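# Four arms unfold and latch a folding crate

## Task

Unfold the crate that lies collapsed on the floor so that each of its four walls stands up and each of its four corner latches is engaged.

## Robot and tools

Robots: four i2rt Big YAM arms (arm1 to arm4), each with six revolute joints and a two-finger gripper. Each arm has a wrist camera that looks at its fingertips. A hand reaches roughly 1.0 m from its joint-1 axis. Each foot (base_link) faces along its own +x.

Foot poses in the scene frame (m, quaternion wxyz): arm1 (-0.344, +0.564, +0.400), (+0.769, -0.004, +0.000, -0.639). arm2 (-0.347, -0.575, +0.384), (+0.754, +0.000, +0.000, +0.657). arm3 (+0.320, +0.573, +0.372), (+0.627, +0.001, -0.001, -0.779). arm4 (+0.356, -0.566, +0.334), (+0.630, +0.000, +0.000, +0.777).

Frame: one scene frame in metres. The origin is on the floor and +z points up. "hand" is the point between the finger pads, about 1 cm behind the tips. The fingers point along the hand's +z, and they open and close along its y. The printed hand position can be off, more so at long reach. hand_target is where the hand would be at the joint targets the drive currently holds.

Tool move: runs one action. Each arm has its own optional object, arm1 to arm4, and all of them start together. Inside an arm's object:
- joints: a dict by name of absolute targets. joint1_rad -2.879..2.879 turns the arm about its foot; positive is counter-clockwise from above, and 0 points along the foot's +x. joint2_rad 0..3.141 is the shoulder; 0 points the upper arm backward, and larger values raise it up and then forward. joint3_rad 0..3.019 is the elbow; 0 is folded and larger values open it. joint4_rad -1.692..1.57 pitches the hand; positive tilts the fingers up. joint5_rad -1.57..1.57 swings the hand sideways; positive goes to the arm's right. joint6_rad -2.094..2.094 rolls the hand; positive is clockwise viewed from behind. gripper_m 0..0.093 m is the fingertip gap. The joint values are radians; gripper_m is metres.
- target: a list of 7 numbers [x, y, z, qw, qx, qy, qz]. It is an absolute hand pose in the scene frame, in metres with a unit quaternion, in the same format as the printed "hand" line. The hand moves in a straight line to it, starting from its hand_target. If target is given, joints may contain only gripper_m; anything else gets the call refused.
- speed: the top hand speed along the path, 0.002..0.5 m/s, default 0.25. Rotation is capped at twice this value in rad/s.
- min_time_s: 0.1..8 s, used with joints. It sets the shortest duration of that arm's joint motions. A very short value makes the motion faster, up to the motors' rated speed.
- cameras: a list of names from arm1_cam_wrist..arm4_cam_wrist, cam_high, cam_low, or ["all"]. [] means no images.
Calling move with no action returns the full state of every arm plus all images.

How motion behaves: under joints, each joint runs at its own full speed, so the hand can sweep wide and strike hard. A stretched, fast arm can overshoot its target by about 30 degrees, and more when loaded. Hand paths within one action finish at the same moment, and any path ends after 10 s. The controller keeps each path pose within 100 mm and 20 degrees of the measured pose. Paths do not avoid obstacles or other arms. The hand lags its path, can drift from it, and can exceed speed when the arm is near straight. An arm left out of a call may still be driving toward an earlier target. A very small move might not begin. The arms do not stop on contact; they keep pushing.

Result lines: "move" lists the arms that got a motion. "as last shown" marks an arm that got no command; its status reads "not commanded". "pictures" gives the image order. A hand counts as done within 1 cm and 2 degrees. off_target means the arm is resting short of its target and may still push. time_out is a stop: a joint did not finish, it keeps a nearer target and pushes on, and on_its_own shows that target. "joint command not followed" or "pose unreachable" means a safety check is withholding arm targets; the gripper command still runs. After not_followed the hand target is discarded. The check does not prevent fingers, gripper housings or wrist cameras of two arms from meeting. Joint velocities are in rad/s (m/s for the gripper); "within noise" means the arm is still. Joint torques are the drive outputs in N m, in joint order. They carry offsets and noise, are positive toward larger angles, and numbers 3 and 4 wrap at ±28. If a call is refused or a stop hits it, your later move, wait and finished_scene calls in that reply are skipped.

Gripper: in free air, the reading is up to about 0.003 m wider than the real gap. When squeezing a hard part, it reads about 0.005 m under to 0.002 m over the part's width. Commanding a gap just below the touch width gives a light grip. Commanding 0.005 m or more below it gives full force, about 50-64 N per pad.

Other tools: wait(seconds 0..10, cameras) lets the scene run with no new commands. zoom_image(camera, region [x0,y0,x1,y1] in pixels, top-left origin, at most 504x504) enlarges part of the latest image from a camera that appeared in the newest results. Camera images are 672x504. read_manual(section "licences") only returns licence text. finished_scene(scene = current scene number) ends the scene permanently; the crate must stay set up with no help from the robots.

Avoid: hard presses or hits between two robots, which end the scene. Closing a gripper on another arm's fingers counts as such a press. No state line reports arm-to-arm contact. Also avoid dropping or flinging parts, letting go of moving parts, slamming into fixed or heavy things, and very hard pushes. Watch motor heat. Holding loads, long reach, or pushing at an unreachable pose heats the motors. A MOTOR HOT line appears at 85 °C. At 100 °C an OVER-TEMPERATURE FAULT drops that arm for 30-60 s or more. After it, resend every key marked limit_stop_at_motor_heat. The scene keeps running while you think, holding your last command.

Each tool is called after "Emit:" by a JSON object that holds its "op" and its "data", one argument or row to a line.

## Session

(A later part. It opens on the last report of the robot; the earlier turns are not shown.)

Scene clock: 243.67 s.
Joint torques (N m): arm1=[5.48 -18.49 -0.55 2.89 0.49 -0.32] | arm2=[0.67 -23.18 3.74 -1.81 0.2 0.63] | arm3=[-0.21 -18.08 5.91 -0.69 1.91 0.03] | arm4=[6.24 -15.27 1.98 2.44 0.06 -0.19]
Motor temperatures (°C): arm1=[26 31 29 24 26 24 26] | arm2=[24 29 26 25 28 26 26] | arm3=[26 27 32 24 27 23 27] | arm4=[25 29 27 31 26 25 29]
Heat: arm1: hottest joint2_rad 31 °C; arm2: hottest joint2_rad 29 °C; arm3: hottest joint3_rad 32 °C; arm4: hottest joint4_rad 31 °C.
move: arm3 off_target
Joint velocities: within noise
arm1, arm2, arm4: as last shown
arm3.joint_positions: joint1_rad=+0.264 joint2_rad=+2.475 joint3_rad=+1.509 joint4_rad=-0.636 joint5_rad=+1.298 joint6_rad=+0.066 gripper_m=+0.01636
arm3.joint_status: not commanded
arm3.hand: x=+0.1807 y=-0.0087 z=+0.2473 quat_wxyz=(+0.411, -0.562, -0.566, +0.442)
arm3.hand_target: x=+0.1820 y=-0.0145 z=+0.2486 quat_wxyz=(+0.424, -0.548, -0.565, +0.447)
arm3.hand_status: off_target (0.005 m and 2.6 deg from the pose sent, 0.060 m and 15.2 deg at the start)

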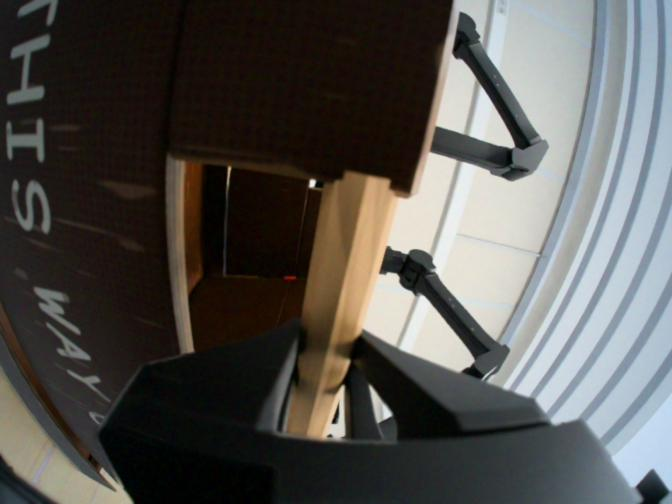

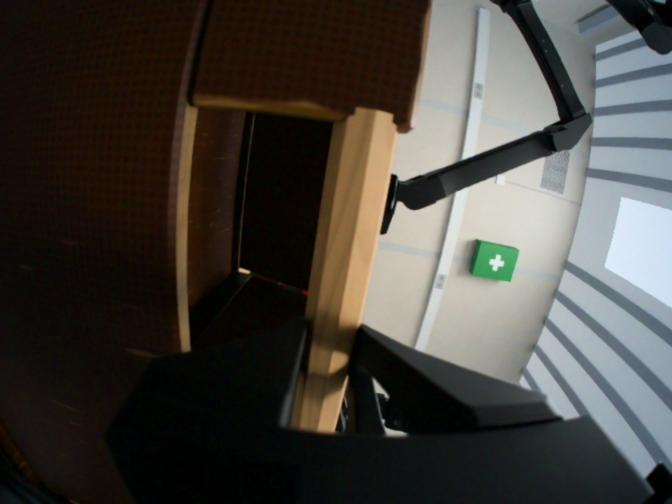

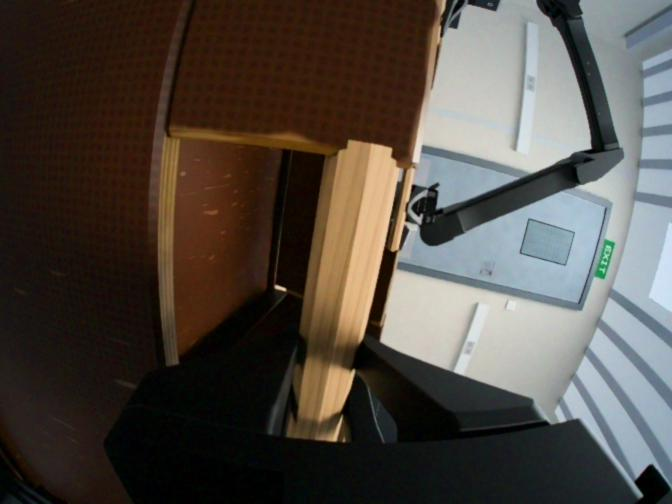

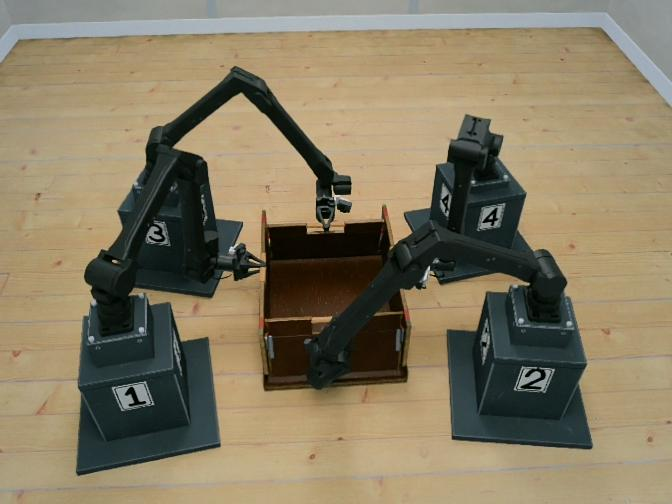

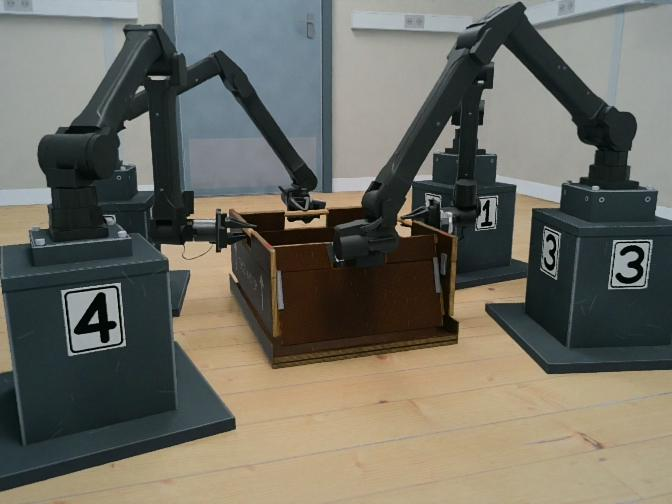

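Emit:
{"op": "move", "data": {
  "arm3": {"target": [0.216, -0.011, 0.256, -0.4648, 0.5162, 0.5345, -0.4813], "speed": 0.12},
  "cameras": ["arm3_cam_wrist", "cam_high", "cam_low"]
}}

Emit:
{"op": "zoom_image", "data": {
  "camera": "cam_high",
  "region": [245, 190, 425, 400]
}}

Emit:
{"op": "zoom_image", "data": {
  "camera": "cam_low",
  "region": [215, 190, 475, 380]
}}

Scene clock: 247.97 s.
Joint torques (N m): arm1=[5.36 -18.2 -0.59 2.99 0.42 -0.33] | arm2=[0.62 -23.18 3.74 -1.8 0.2 0.63] | arm3=[-0.15 -19.37 5.14 -2.51 1.51 0.15] | arm4=[6.24 -15.27 1.98 2.44 0.06 -0.19]
Motor temperatures (°C): arm1=[26 31 28 24 26 24 26] | arm2=[24 29 25 25 28 26 26] | arm3=[26 28 32 24 28 23 28] | arm4=[25 29 27 31 26 25 29]
Heat: arm1: hottest joint2_rad 31 °C; arm2: hottest joint2_rad 29 °C; arm3: hottest joint3_rad 32 °C; arm4: hottest joint4_rad 31 °C.
move: arm3 off_target
Joint velocities: within noise
arm1.joint_positions: joint1_rad=+0.884 joint2_rad=+2.662 joint3_rad=+0.927 joint4_rad=+1.548 joint5_rad=+1.183 joint6_rad=-1.343 gripper_m=+0.01753
arm1.joint_status: not commanded
arm1.hand: x=-0.0161 y=+0.1985 z=+0.2422 quat_wxyz=(+0.025, -0.062, -0.727, +0.684)
arm1.hand_target: x=+0.0082 y=+0.2225 z=+0.2458 quat_wxyz=(+0.014, -0.024, -0.726, +0.687)
arm1.hand_status: not commanded
arm2, arm4: as last shown
arm3.joint_positions: joint1_rad=+0.319 joint2_rad=+2.607 joint3_rad=+1.711 joint4_rad=-1.258 joint5_rad=+1.418 joint6_rad=+0.620 gripper_m=+0.01636
arm3.joint_status: not commanded
arm3.hand: x=+0.2077 y=-0.0070 z=+0.2541 quat_wxyz=(+0.454, -0.535, -0.528, +0.478)
arm3.hand_target: x=+0.2143 y=-0.0106 z=+0.2562 quat_wxyz=(+0.463, -0.515, -0.537, +0.481)
arm3.hand_status: off_target (0.009 m and 2.6 deg from the pose sent, 0.036 m and 10.0 deg at the start)

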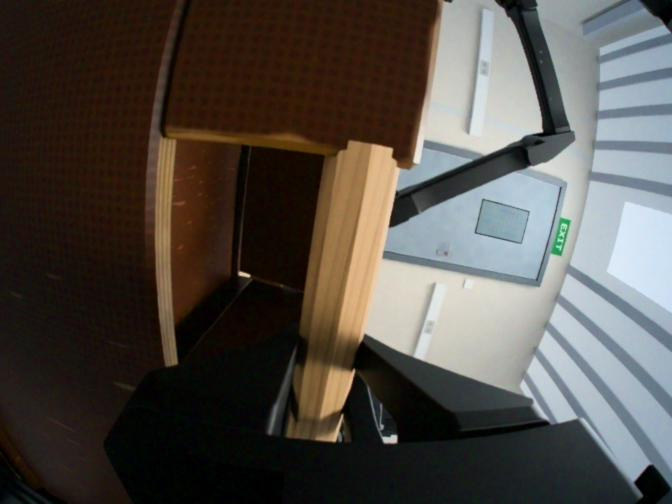

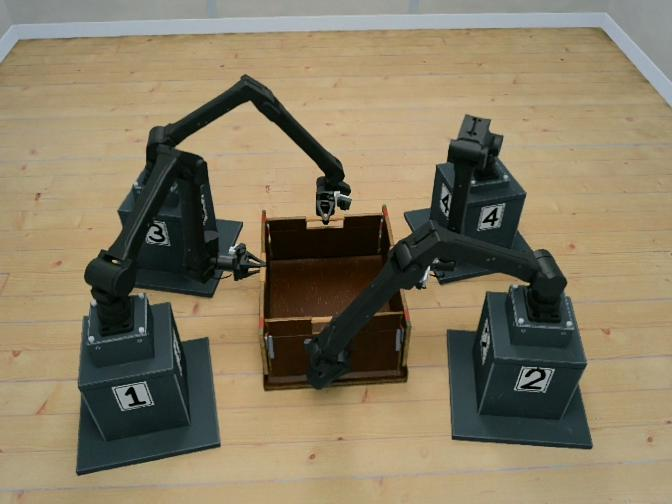

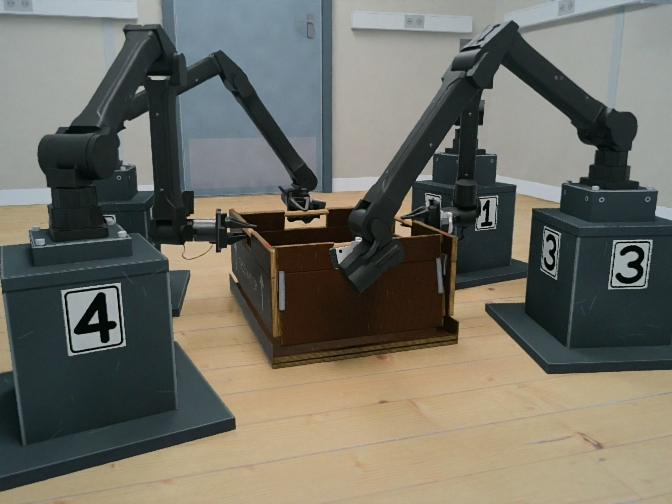

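Scaled by 2.400 from the camera's image (finer frame: 960x720).

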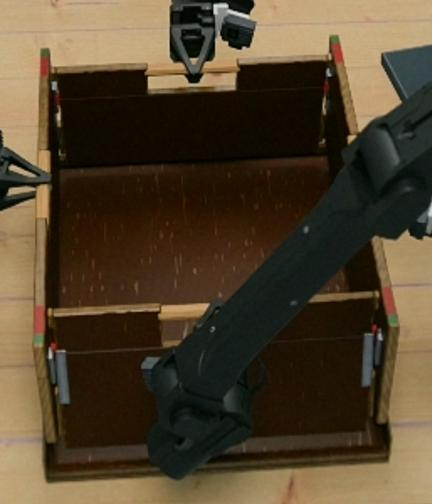

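Scaled by 1.938 from the camera's image (finer frame: 960x720).

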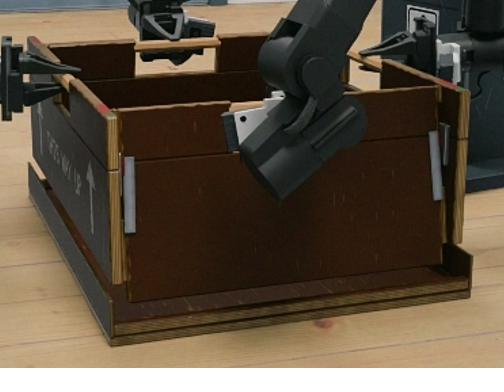

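Emit:
{"op": "move", "data": {
  "arm2": {"target": [-0.285, -0.018, 0.247, -0.4813, 0.5345, -0.5162, 0.4648], "speed": 0.08},
  "arm3": {"target": [0.240, -0.009, 0.253, -0.4648, 0.5162, 0.5345, -0.4813], "speed": 0.08},
  "cameras": ["cam_high", "cam_low"]
}}

Emit:
{"op": "zoom_image", "data": {
  "camera": "cam_high",
  "region": [245, 190, 425, 400]
}}

Scene clock: 253.60 s.
Joint torques (N m): arm1=[5.77 -18.2 -0.61 3.1 0.41 -0.37] | arm2=[3.08 -22.95 3.85 -1.74 -0.6 0.61] | arm3=[1.67 -19.6 5.11 -2.67 0.37 0.17] | arm4=[6.24 -15.27 1.96 2.43 0.06 -0.19]
Motor temperatures (°C): arm1=[26 31 28 24 26 24 26] | arm2=[24 29 25 25 28 26 26] | arm3=[26 28 32 24 28 23 28] | arm4=[25 29 27 31 26 25 29]
Heat: arm1: hottest joint2_rad 31 °C; arm2: hottest joint2_rad 29 °C; arm3: hottest joint3_rad 32 °C; arm4: hottest joint4_rad 31 °C.
move: arm2 off_target; arm3 off_target
Joint velocities: within noise
arm1, arm4: as last shown
arm2.joint_positions: joint1_rad=+0.294 joint2_rad=+2.703 joint3_rad=+1.765 joint4_rad=-1.562 joint5_rad=+1.409 joint6_rad=+0.911 gripper_m=+0.01682
arm2.joint_status: not commanded
arm2.hand: x=-0.2611 y=-0.0172 z=+0.2450 quat_wxyz=(-0.476, +0.537, -0.509, +0.475)
arm2.hand_target: x=-0.2808 y=-0.0174 z=+0.2478 quat_wxyz=(-0.482, +0.536, -0.515, +0.463)
arm2.hand_status: off_target (0.024 m and 1.5 deg from the pose sent, 0.030 m and 1.4 deg at the start)
arm3.joint_positions: joint1_rad=+0.344 joint2_rad=+2.661 joint3_rad=+1.791 joint4_rad=-1.512 joint5_rad=+1.418 joint6_rad=+0.851 gripper_m=+0.01636
arm3.joint_status: not commanded
arm3.hand: x=+0.2216 y=-0.0065 z=+0.2557 quat_wxyz=(+0.460, -0.531, -0.522, +0.484)
arm3.hand_target: x=+0.2344 y=-0.0081 z=+0.2535 quat_wxyz=(+0.465, -0.518, -0.534, +0.479)
arm3.hand_status: off_target (0.019 m and 2.3 deg from the pose sent, 0.032 m and 2.6 deg at the start)

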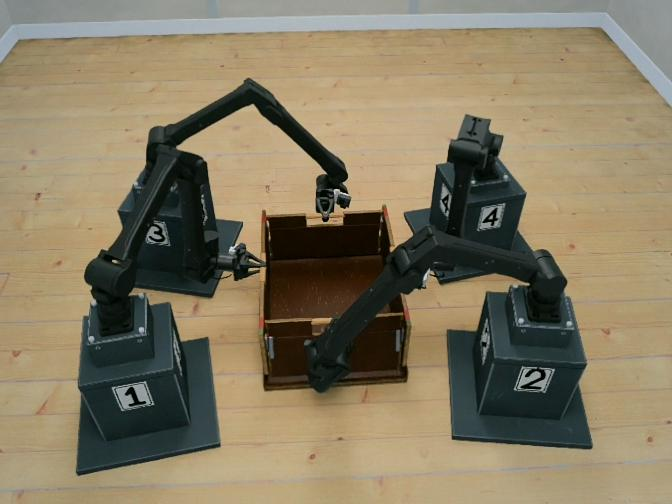

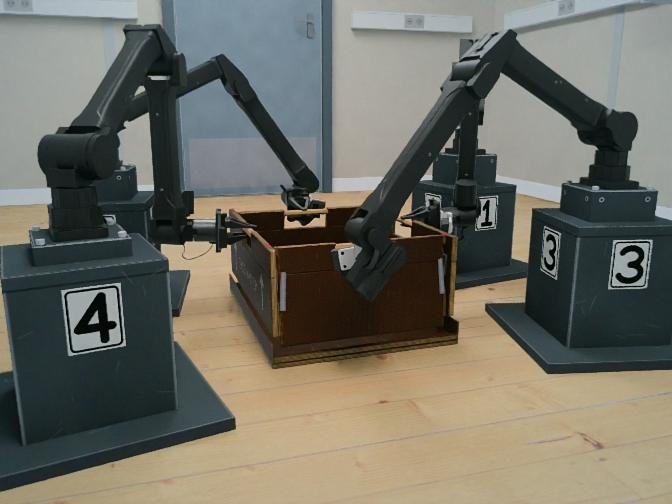

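Scaled by 2.400 from the camera's image (finer frame: 960x720).

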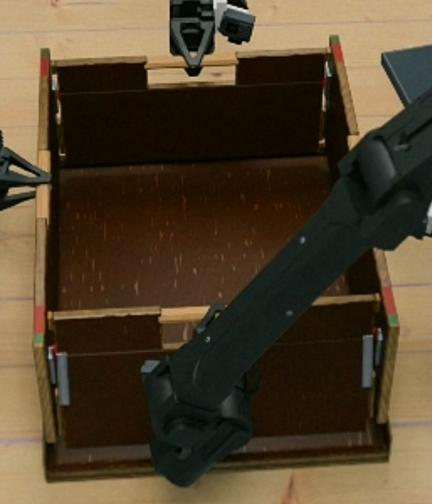

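Emit:
{"op": "zoom_image", "data": {
  "camera": "cam_low",
  "region": [415, 210, 475, 350]
}}

Emit:
{"op": "zoom_image", "data": {
  "camera": "cam_high",
  "region": [255, 305, 295, 395]
}}

Emit:
{"op": "zoom_image", "data": {
  "camera": "cam_high",
  "region": [255, 200, 315, 270]
}}

Scaled by 3.600 from the camera's image (finer frame: 960x720).

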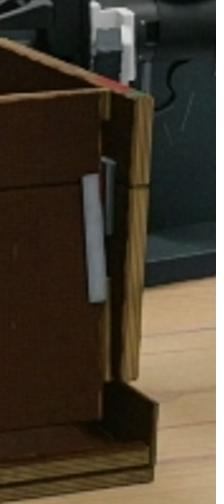

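Scaled by 5.600 from the camera's image (finer frame: 960x720).

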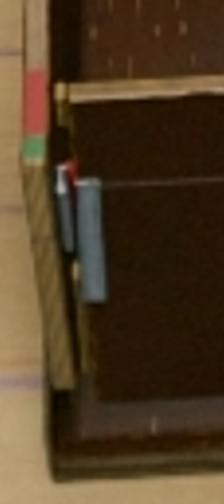

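Scaled by 7.200 from the camera's image (finer frame: 960x720).

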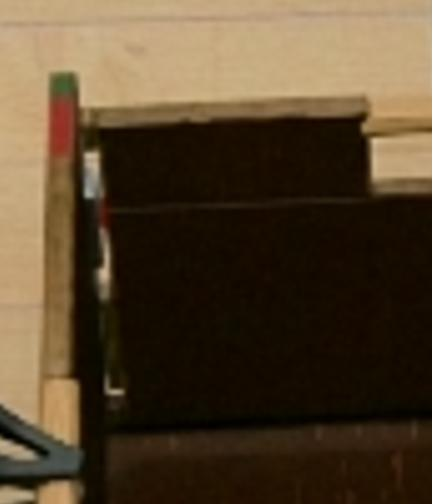

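Emit:
{"op": "move", "data": {
  "arm2": {"target": [-0.320, -0.018, 0.245, -0.4813, 0.5345, -0.5162, 0.4648], "speed": 0.1},
  "arm3": {"target": [0.275, -0.009, 0.250, -0.4648, 0.5162, 0.5345, -0.4813], "speed": 0.1},
  "cameras": ["arm2_cam_wrist", "arm3_cam_wrist", "cam_high", "cam_low"]
}}

Emit:
{"op": "zoom_image", "data": {
  "camera": "cam_high",
  "region": [245, 190, 425, 400]
}}

Scene clock: 262.70 s.
Joint torques (N m): arm1=[5.36 -18.37 -0.59 2.82 0.32 -0.36] | arm2=[3.25 -22.18 4.93 -1.28 -0.7 0.51] | arm3=[3.37 -19.02 5.86 -2.56 -0.2 0.14] | arm4=[6.24 -15.27 1.98 2.43 0.04 -0.19]
Motor temperatures (°C): arm1=[26 31 28 24 26 24 26] | arm2=[24 29 25 25 28 26 26] | arm3=[26 28 31 24 27 23 28] | arm4=[25 29 27 31 26 25 29]
Heat: arm1: hottest joint2_rad 31 °C; arm2: hottest joint2_rad 29 °C; arm3: hottest joint3_rad 31 °C; arm4: hottest joint4_rad 31 °C.
move: arm2 off_target; arm3 off_target
Joint velocities: within noise
arm1.joint_positions: joint1_rad=+0.886 joint2_rad=+2.662 joint3_rad=+0.927 joint4_rad=+1.548 joint5_rad=+1.183 joint6_rad=-1.343 gripper_m=+0.01753
arm1.joint_status: not commanded
arm1.hand: x=-0.0155 y=+0.1990 z=+0.2422 quat_wxyz=(+0.024, -0.061, -0.727, +0.684)
arm1.hand_target: x=+0.0087 y=+0.2230 z=+0.2459 quat_wxyz=(+0.013, -0.023, -0.726, +0.687)
arm1.hand_status: not commanded
arm2.joint_positions: joint1_rad=+0.359 joint2_rad=+2.719 joint3_rad=+1.805 joint4_rad=-1.688 joint5_rad=+1.352 joint6_rad=+1.011 gripper_m=+0.01682
arm2.joint_status: not commanded
arm2.hand: x=-0.2979 y=-0.0182 z=+0.2485 quat_wxyz=(-0.472, +0.544, -0.510, +0.471)
arm2.hand_target: x=-0.3193 y=-0.0178 z=+0.2452 quat_wxyz=(-0.480, +0.542, -0.517, +0.457)
arm2.hand_status: off_target (0.022 m and 1.8 deg from the pose sent, 0.059 m and 1.5 deg at the start; a joint's target at an end of its range on 18 of 35 steps)
arm3.joint_positions: joint1_rad=+0.382 joint2_rad=+2.687 joint3_rad=+1.829 joint4_rad=-1.641 joint5_rad=+1.395 joint6_rad=+0.969 gripper_m=+0.01636
arm3.joint_status: not commanded
arm3.hand: x=+0.2438 y=-0.0055 z=+0.2558 quat_wxyz=(+0.458, -0.529, -0.524, +0.486)
arm3.hand_target: x=+0.2742 y=-0.0090 z=+0.2510 quat_wxyz=(+0.455, -0.515, -0.541, +0.485)
arm3.hand_status: off_target (0.032 m and 2.1 deg from the pose sent, 0.054 m and 2.3 deg at the start; a joint's target at an end of its range on 18 of 31 steps)
arm4: as last shown
arm4.hand_target: x=-0.0375 y=-0.2248 z=+0.2402 quat_wxyz=(-0.694, +0.720, -0.017, +0.015)

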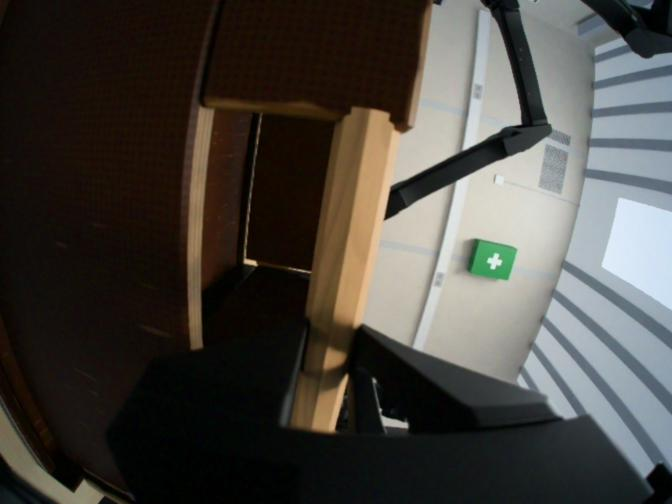

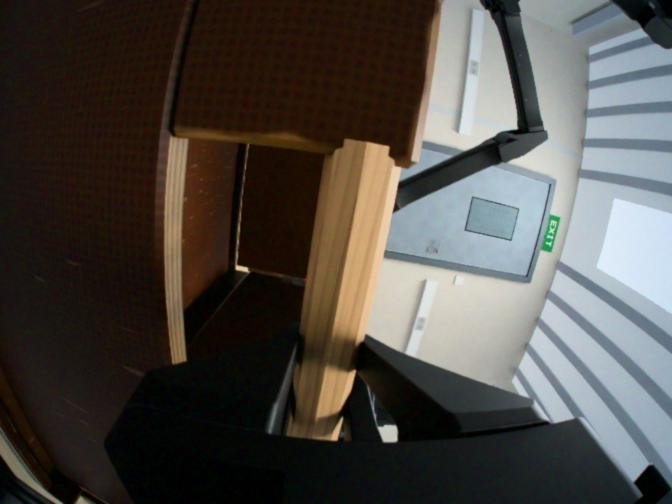

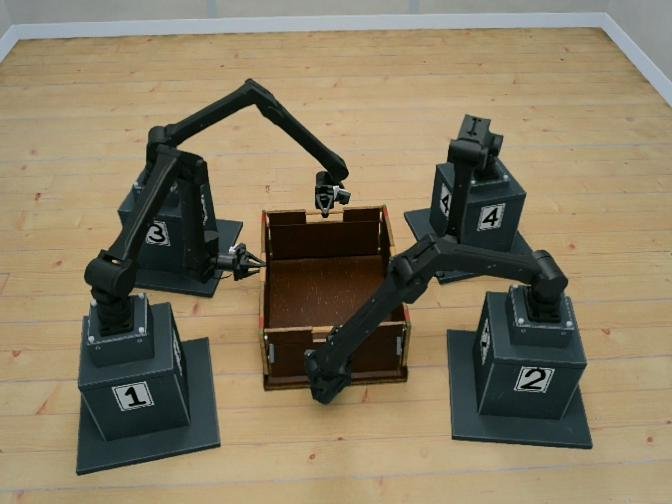

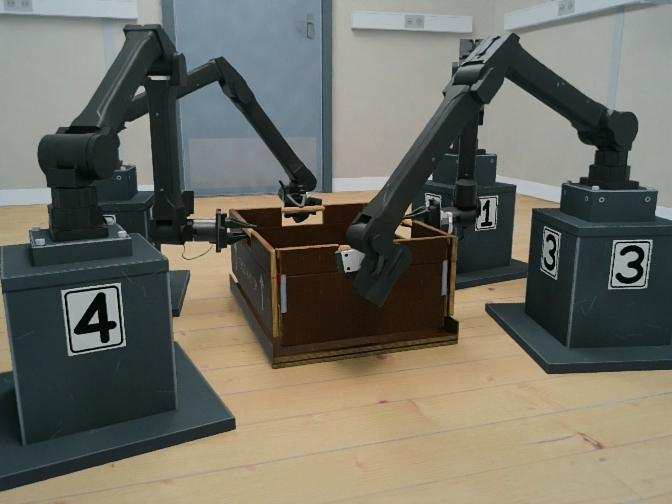

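Scaled by 2.400 from the camera's image (finer frame: 960x720).

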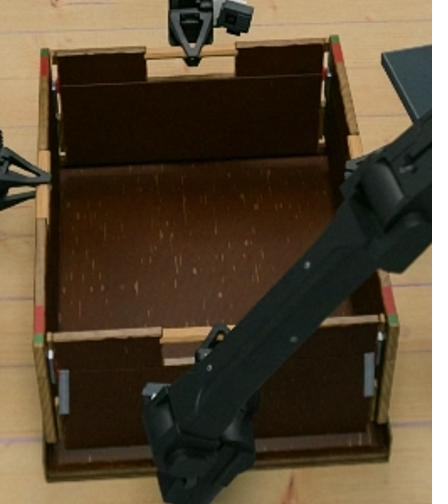

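Emit:
{"op": "zoom_image", "data": {
  "camera": "cam_high",
  "region": [255, 305, 295, 395]
}}

Emit:
{"op": "zoom_image", "data": {
  "camera": "cam_high",
  "region": [380, 305, 420, 395]
}}

Emit:
{"op": "zoom_image", "data": {
  "camera": "cam_high",
  "region": [255, 200, 315, 270]
}}

Emit:
{"op": "zoom_image", "data": {
  "camera": "cam_low",
  "region": [415, 210, 475, 350]
}}

Scaled by 5.600 from the camera's image (finer frame: 960x720).

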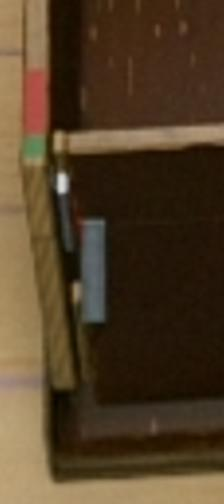

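Scaled by 5.600 from the camera's image (finer frame: 960x720).

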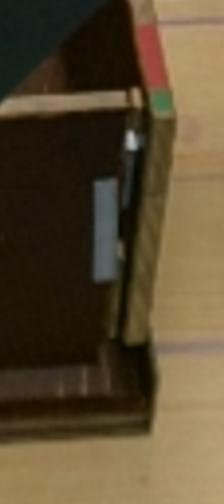

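Scaled by 7.200 from the camera's image (finer frame: 960x720).

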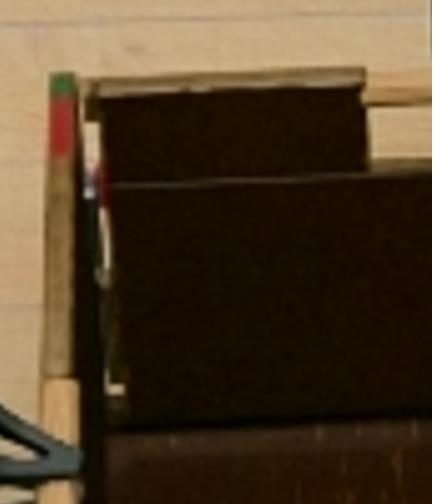

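Scaled by 3.600 from the camera's image (finer frame: 960x720).

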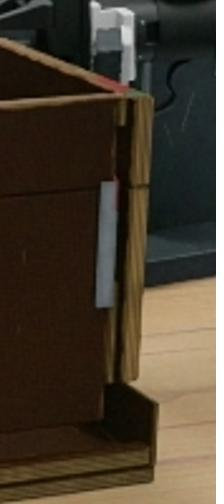

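Emit:
{"op": "move", "data": {
  "arm2": {"target": [-0.355, -0.018, 0.238, -0.4624, 0.5510, -0.5321, 0.4466], "speed": 0.1},
  "arm3": {"target": [0.310, -0.009, 0.243, -0.4466, 0.5321, 0.5510, -0.4624], "speed": 0.1},
  "cameras": ["cam_high", "cam_low"]
}}

Emit:
{"op": "zoom_image", "data": {
  "camera": "cam_high",
  "region": [255, 305, 295, 395]
}}

Emit:
{"op": "zoom_image", "data": {
  "camera": "cam_high",
  "region": [255, 200, 315, 270]
}}

Emit:
{"op": "zoom_image", "data": {
  "camera": "cam_low",
  "region": [415, 210, 475, 350]
}}

Scene clock: 272.43 s.
Joint torques (N m): arm1=[6.07 -18.78 -0.7 2.86 0.4 -0.31] | arm2=[7.65 -22.3 5.05 -0.49 -1.68 0.21] | arm3=[7.82 -18.43 5.89 -1.96 -1.18 0.01] | arm4=[6.24 -15.27 1.96 2.43 0.04 -0.19]
Motor temperatures (°C): arm1=[26 31 28 24 26 24 26] | arm2=[24 29 25 25 28 26 26] | arm3=[26 28 31 24 27 23 28] | arm4=[25 29 27 31 26 25 29]
Heat: arm1: hottest joint2_rad 31 °C; arm2: hottest joint2_rad 29 °C; arm3: hottest joint3_rad 31 °C; arm4: hottest joint4_rad 31 °C.
move: arm2 off_target; arm3 off_target
Joint velocities: within noise
arm1, arm4: as last shown
arm2.joint_positions: joint1_rad=+0.362 joint2_rad=+2.719 joint3_rad=+1.831 joint4_rad=-1.700 joint5_rad=+1.294 joint6_rad=+1.002 gripper_m=+0.01682
arm2.joint_status: not commanded
arm2.hand: x=-0.3020 y=-0.0184 z=+0.2482 quat_wxyz=(-0.453, +0.540, -0.529, +0.473)
arm2.hand_target: x=-0.3514 y=-0.0200 z=+0.2397 quat_wxyz=(-0.461, +0.553, -0.529, +0.449)
arm2.hand_status: off_target (0.054 m and 3.5 deg from the pose sent, 0.058 m and 4.0 deg at the start)
arm3.joint_positions: joint1_rad=+0.381 joint2_rad=+2.687 joint3_rad=+1.857 joint4_rad=-1.653 joint5_rad=+1.330 joint6_rad=+0.952 gripper_m=+0.01636
arm3.joint_status: not commanded
arm3.hand: x=+0.2452 y=-0.0052 z=+0.2548 quat_wxyz=(+0.462, -0.550, -0.522, +0.461)
arm3.hand_target: x=+0.3064 y=-0.0061 z=+0.2441 quat_wxyz=(+0.449, -0.529, -0.554, +0.461)
arm3.hand_status: off_target (0.066 m and 4.3 deg from the pose sent, 0.068 m and 4.3 deg at the start)

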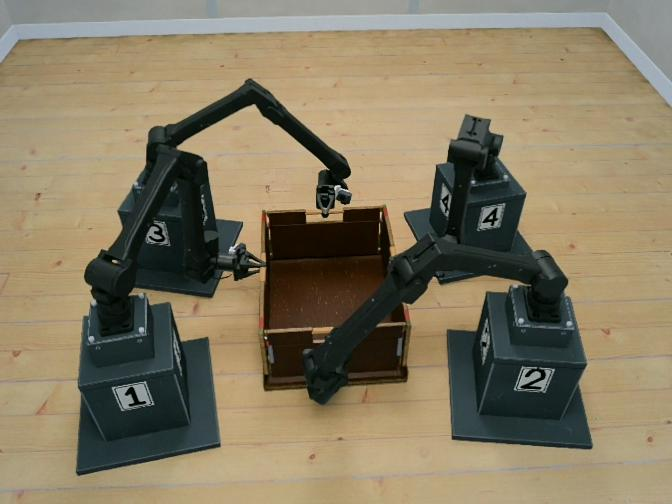

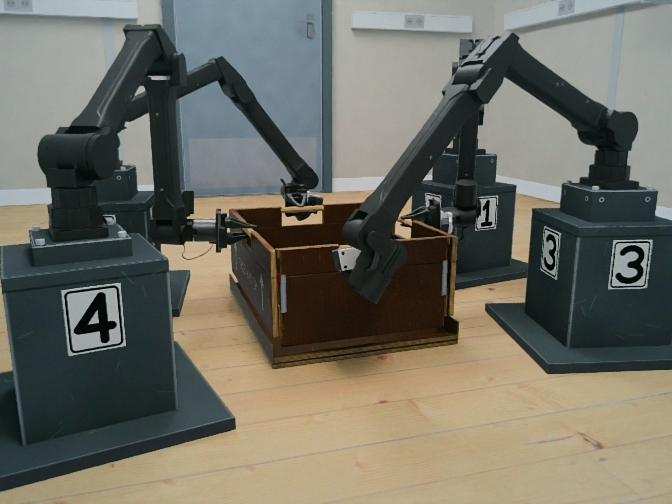

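Scaled by 5.600 from the camera's image (finer frame: 960x720).

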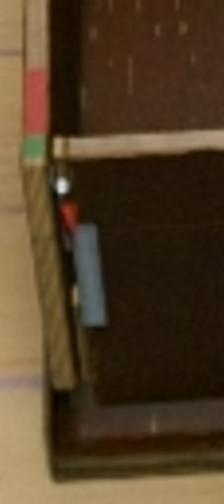

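Scaled by 7.200 from the camera's image (finer frame: 960x720).

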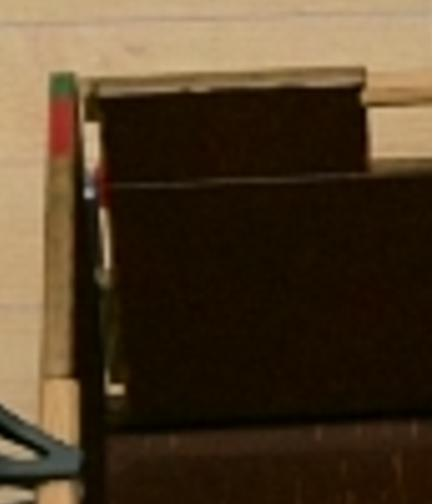

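Scaled by 3.600 from the camera's image (finer frame: 960x720).

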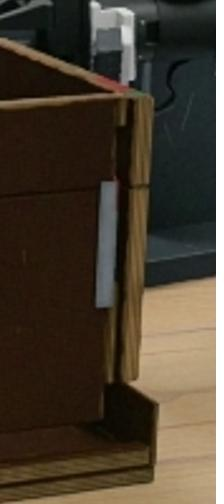

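Emit:
{"op": "move", "data": {
  "arm1": {"target": [0.004, 0.175, 0.243, -0.0182, 0.0188, 0.7191, -0.6945], "speed": 0.1},
  "arm4": {"target": [-0.037, -0.178, 0.240, -0.6945, 0.7191, -0.0188, 0.0182], "speed": 0.1},
  "cameras": ["arm1_cam_wrist", "cam_high", "cam_low"]
}}

Emit:
{"op": "zoom_image", "data": {
  "camera": "cam_high",
  "region": [255, 305, 295, 395]
}}

Emit:
{"op": "zoom_image", "data": {
  "camera": "cam_high",
  "region": [380, 305, 420, 395]
}}

Emit:
{"op": "zoom_image", "data": {
  "camera": "cam_high",
  "region": [255, 190, 405, 270]
}}

Emit:
{"op": "zoom_image", "data": {
  "camera": "cam_low",
  "region": [415, 210, 475, 350]
}}

Scene clock: 280.07 s.
Joint torques (N m): arm1=[-1.61 -17.9 2.73 1.8 -1.67 -0.62] | arm2=[7.59 -22.24 5.04 -0.49 -1.66 0.21] | arm3=[7.77 -18.73 5.85 -1.73 -1.16 -0.01] | arm4=[0.56 -15.03 6.2 1.03 -1.79 -0.38]
Motor temperatures (°C): arm1=[26 31 28 24 26 24 26] | arm2=[24 29 25 25 29 26 26] | arm3=[26 28 31 24 27 23 28] | arm4=[25 29 27 31 26 25 29]
Heat: arm1: hottest joint2_rad 31 °C; arm2: hottest joint2_rad 29 °C; arm3: hottest joint3_rad 31 °C; arm4: hottest joint4_rad 31 °C.
move: arm1 off_target; arm4 off_target
Joint velocities: within noise
arm1.joint_positions: joint1_rad=+0.873 joint2_rad=+2.668 joint3_rad=+0.923 joint4_rad=+1.574 joint5_rad=+1.142 joint6_rad=-1.368 gripper_m=+0.01753
arm1.joint_status: not commanded
arm1.hand: x=-0.0150 y=+0.1955 z=+0.2417 quat_wxyz=(+0.016, -0.048, -0.728, +0.684)
arm1.hand_target: x=+0.0016 y=+0.1816 z=+0.2428 quat_wxyz=(+0.023, -0.018, -0.726, +0.687)
arm1.hand_status: off_target (0.028 m and 3.7 deg from the pose sent, 0.031 m and 5.1 deg at the start; a joint's target at an end of its range on 29 of 30 steps)
arm2.joint_positions: joint1_rad=+0.362 joint2_rad=+2.719 joint3_rad=+1.831 joint4_rad=-1.700 joint5_rad=+1.292 joint6_rad=+1.002 gripper_m=+0.01682
arm2.joint_status: not commanded
arm2.hand: x=-0.3021 y=-0.0186 z=+0.2481 quat_wxyz=(-0.452, +0.540, -0.529, +0.473)
arm2.hand_target: x=-0.3515 y=-0.0202 z=+0.2396 quat_wxyz=(-0.460, +0.553, -0.530, +0.450)
arm2.hand_status: not commanded
arm3.joint_positions: joint1_rad=+0.379 joint2_rad=+2.687 joint3_rad=+1.857 joint4_rad=-1.653 joint5_rad=+1.330 joint6_rad=+0.952 gripper_m=+0.01636
arm3.joint_status: not commanded
arm3.hand: x=+0.2444 y=-0.0051 z=+0.2548 quat_wxyz=(+0.462, -0.550, -0.521, +0.461)
arm3.hand_target: x=+0.3055 y=-0.0061 z=+0.2441 quat_wxyz=(+0.449, -0.529, -0.554, +0.461)
arm3.hand_status: not commanded
arm4.joint_positions: joint1_rad=+0.901 joint2_rad=+2.486 joint3_rad=+0.914 joint4_rad=+1.456 joint5_rad=+1.194 joint6_rad=-1.440 gripper_m=+0.01665
arm4.joint_status: not commanded
arm4.hand: x=-0.0195 y=-0.1980 z=+0.2440 quat_wxyz=(-0.692, +0.721, -0.040, +0.022)
arm4.hand_target: x=-0.0381 y=-0.1837 z=+0.2410 quat_wxyz=(-0.694, +0.720, -0.018, +0.018)
arm4.hand_status: off_target (0.027 m and 2.5 deg from the pose sent, 0.030 m and 3.2 deg at the start)

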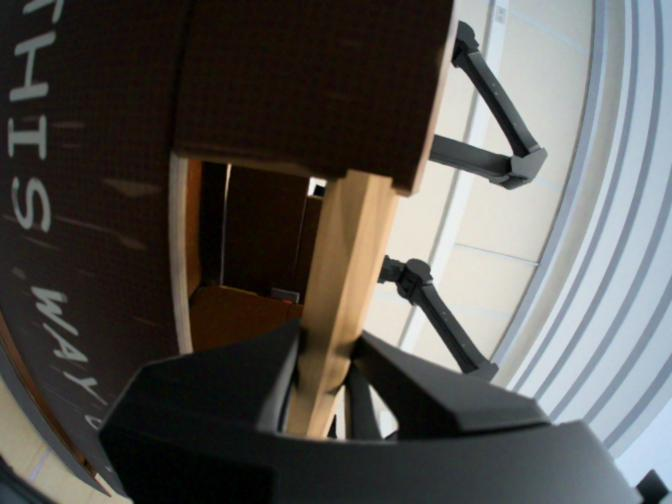

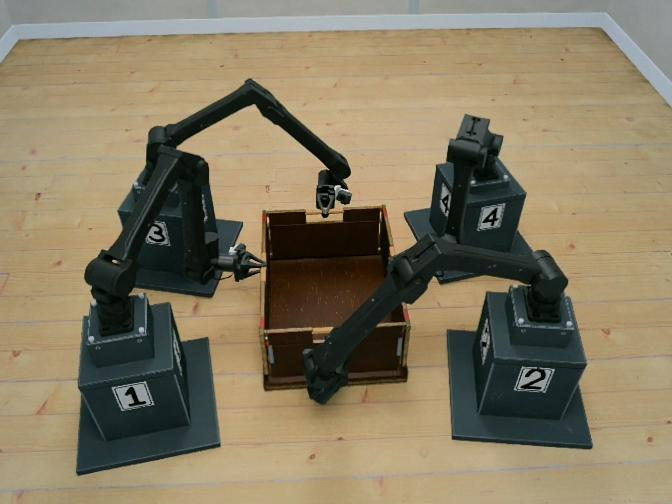

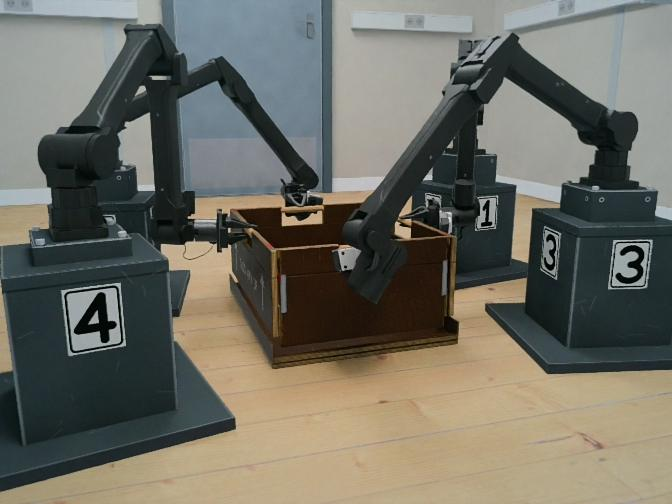

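Scaled by 5.600 from the camera's image (finer frame: 960x720).

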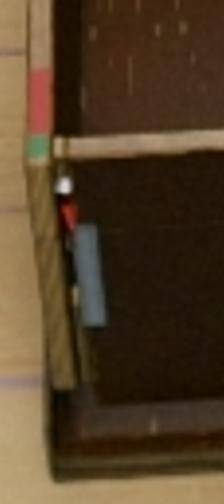

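Scaled by 5.600 from the camera's image (finer frame: 960x720).

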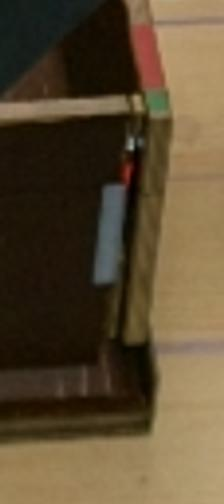

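Scaled by 3.360 from the camera's image (finer frame: 960x720).

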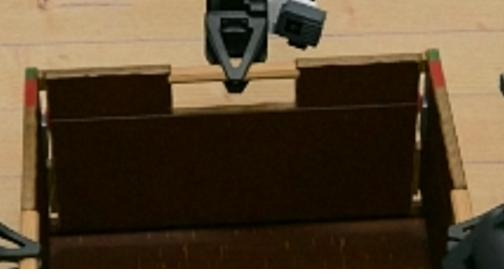

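Scaled by 3.600 from the camera's image (finer frame: 960x720).

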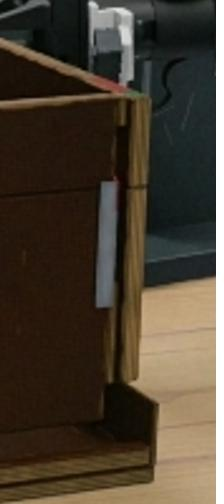

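Emit:
{"op": "zoom_image", "data": {
  "camera": "arm1_cam_wrist",
  "region": [170, 150, 340, 350]
}}

Scaled by 2.520 from the camera's image (finer frame: 960x720).

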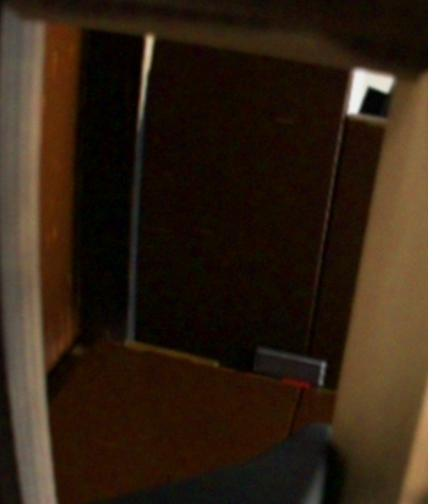

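Emit:
{"op": "move", "data": {
  "arm2": {"target": [-0.270, -0.018, 0.246, -0.4624, 0.5510, -0.5321, 0.4466], "speed": 0.1},
  "arm3": {"target": [0.210, -0.009, 0.250, -0.4466, 0.5321, 0.5510, -0.4624], "speed": 0.1},
  "cameras": ["arm1_cam_wrist", "arm4_cam_wrist", "cam_high", "cam_low"]
}}

Emit:
{"op": "zoom_image", "data": {
  "camera": "cam_high",
  "region": [250, 190, 420, 400]
}}

Emit:
{"op": "zoom_image", "data": {
  "camera": "arm4_cam_wrist",
  "region": [150, 110, 340, 330]
}}

Scene clock: 287.80 s.
Joint torques (N m): arm1=[-1.55 -18.37 2.7 1.74 -1.64 -0.61] | arm2=[-3.66 -22.59 3.86 0.65 0.19 0.02] | arm3=[-3.6 -19.25 4.04 1.1 1.11 -0.52] | arm4=[0.56 -15.09 6.2 1.03 -1.79 -0.38]
Motor temperatures (°C): arm1=[26 31 28 24 27 24 26] | arm2=[24 29 25 25 29 26 26] | arm3=[26 28 30 24 28 23 28] | arm4=[25 29 27 31 28 25 29]
Heat: arm1: hottest joint2_rad 31 °C; arm2: hottest joint2_rad 29 °C; arm3: hottest joint3_rad 30 °C; arm4: hottest joint4_rad 31 °C.
move: arm2 off_target; arm3 off_target
Joint velocities: within noise
arm1, arm4: as last shown
arm1.hand_target: x=+0.0015 y=+0.1816 z=+0.2428 quat_wxyz=(+0.023, -0.018, -0.726, +0.687)
arm2.joint_positions: joint1_rad=+0.360 joint2_rad=+2.619 joint3_rad=+1.660 joint4_rad=-1.321 joint5_rad=+1.356 joint6_rad=+0.688 gripper_m=+0.01682
arm2.joint_status: not commanded
arm2.hand: x=-0.2983 y=-0.0194 z=+0.2483 quat_wxyz=(-0.470, +0.569, -0.506, +0.446)
arm2.hand_target: x=-0.2769 y=-0.0187 z=+0.2459 quat_wxyz=(-0.465, +0.553, -0.529, +0.445)
arm2.hand_status: off_target (0.028 m and 3.7 deg from the pose sent, 0.032 m and 3.5 deg at the start)
arm3.joint_positions: joint1_rad=+0.373 joint2_rad=+2.568 joint3_rad=+1.667 joint4_rad=-1.179 joint5_rad=+1.365 joint6_rad=+0.551 gripper_m=+0.01636
arm3.joint_status: not commanded
arm3.hand: x=+0.2398 y=-0.0066 z=+0.2549 quat_wxyz=(+0.432, -0.537, -0.550, +0.472)
arm3.hand_target: x=+0.2173 y=-0.0066 z=+0.2496 quat_wxyz=(+0.449, -0.533, -0.550, +0.460)
arm3.hand_status: off_target (0.030 m and 2.0 deg from the pose sent, 0.035 m and 4.4 deg at the start)

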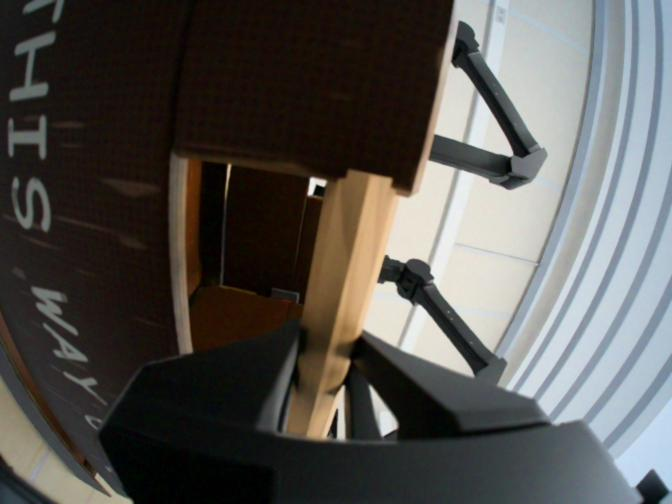

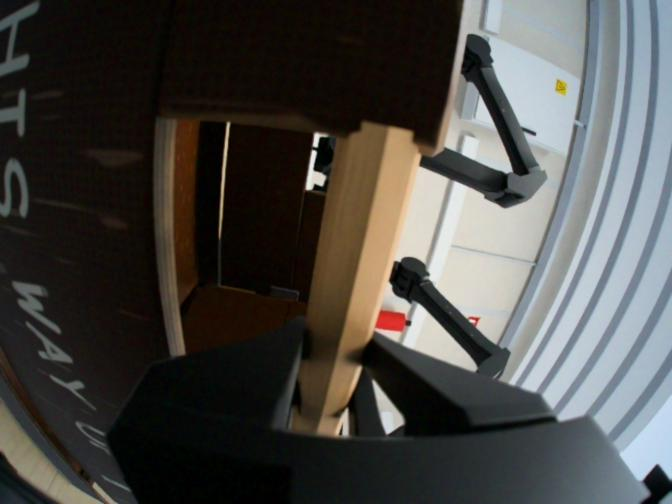

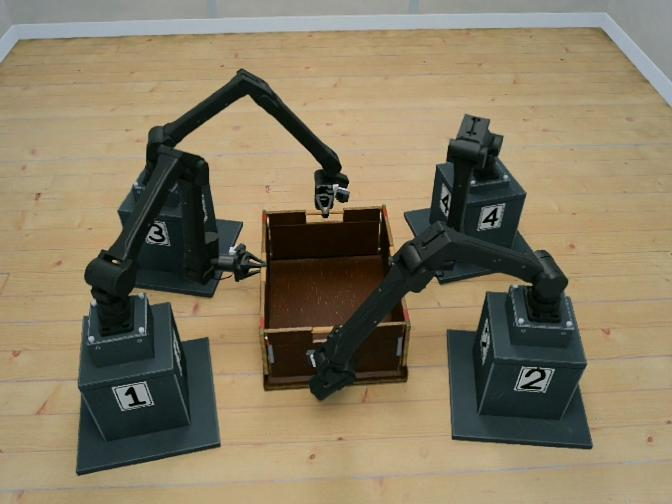

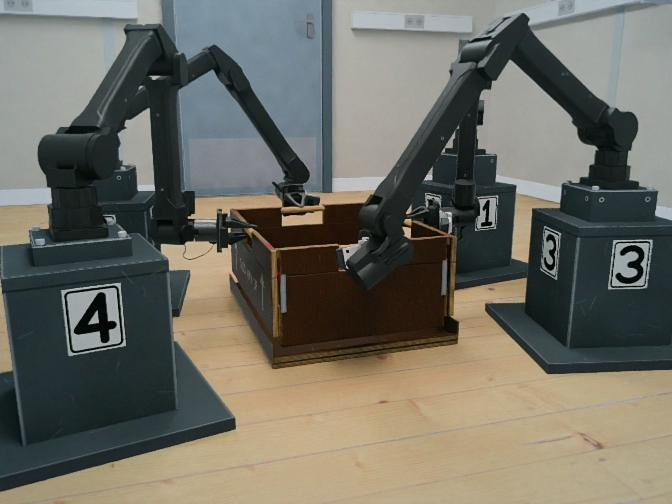

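Scaled by 2.400 from the camera's image (finer frame: 960x720).

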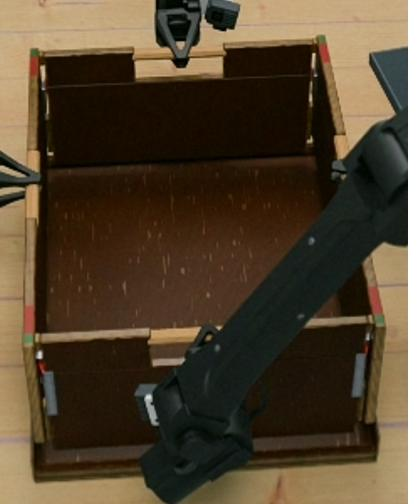

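Scaled by 2.291 from the camera's image (finer frame: 960x720).

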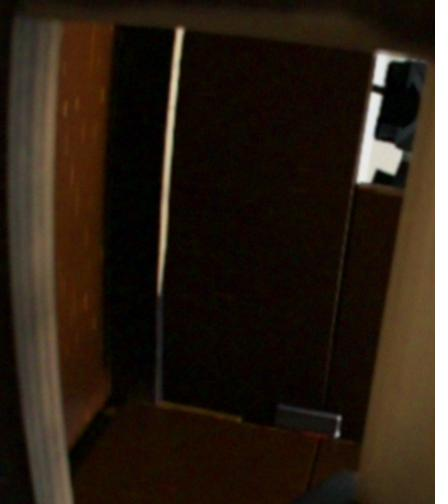

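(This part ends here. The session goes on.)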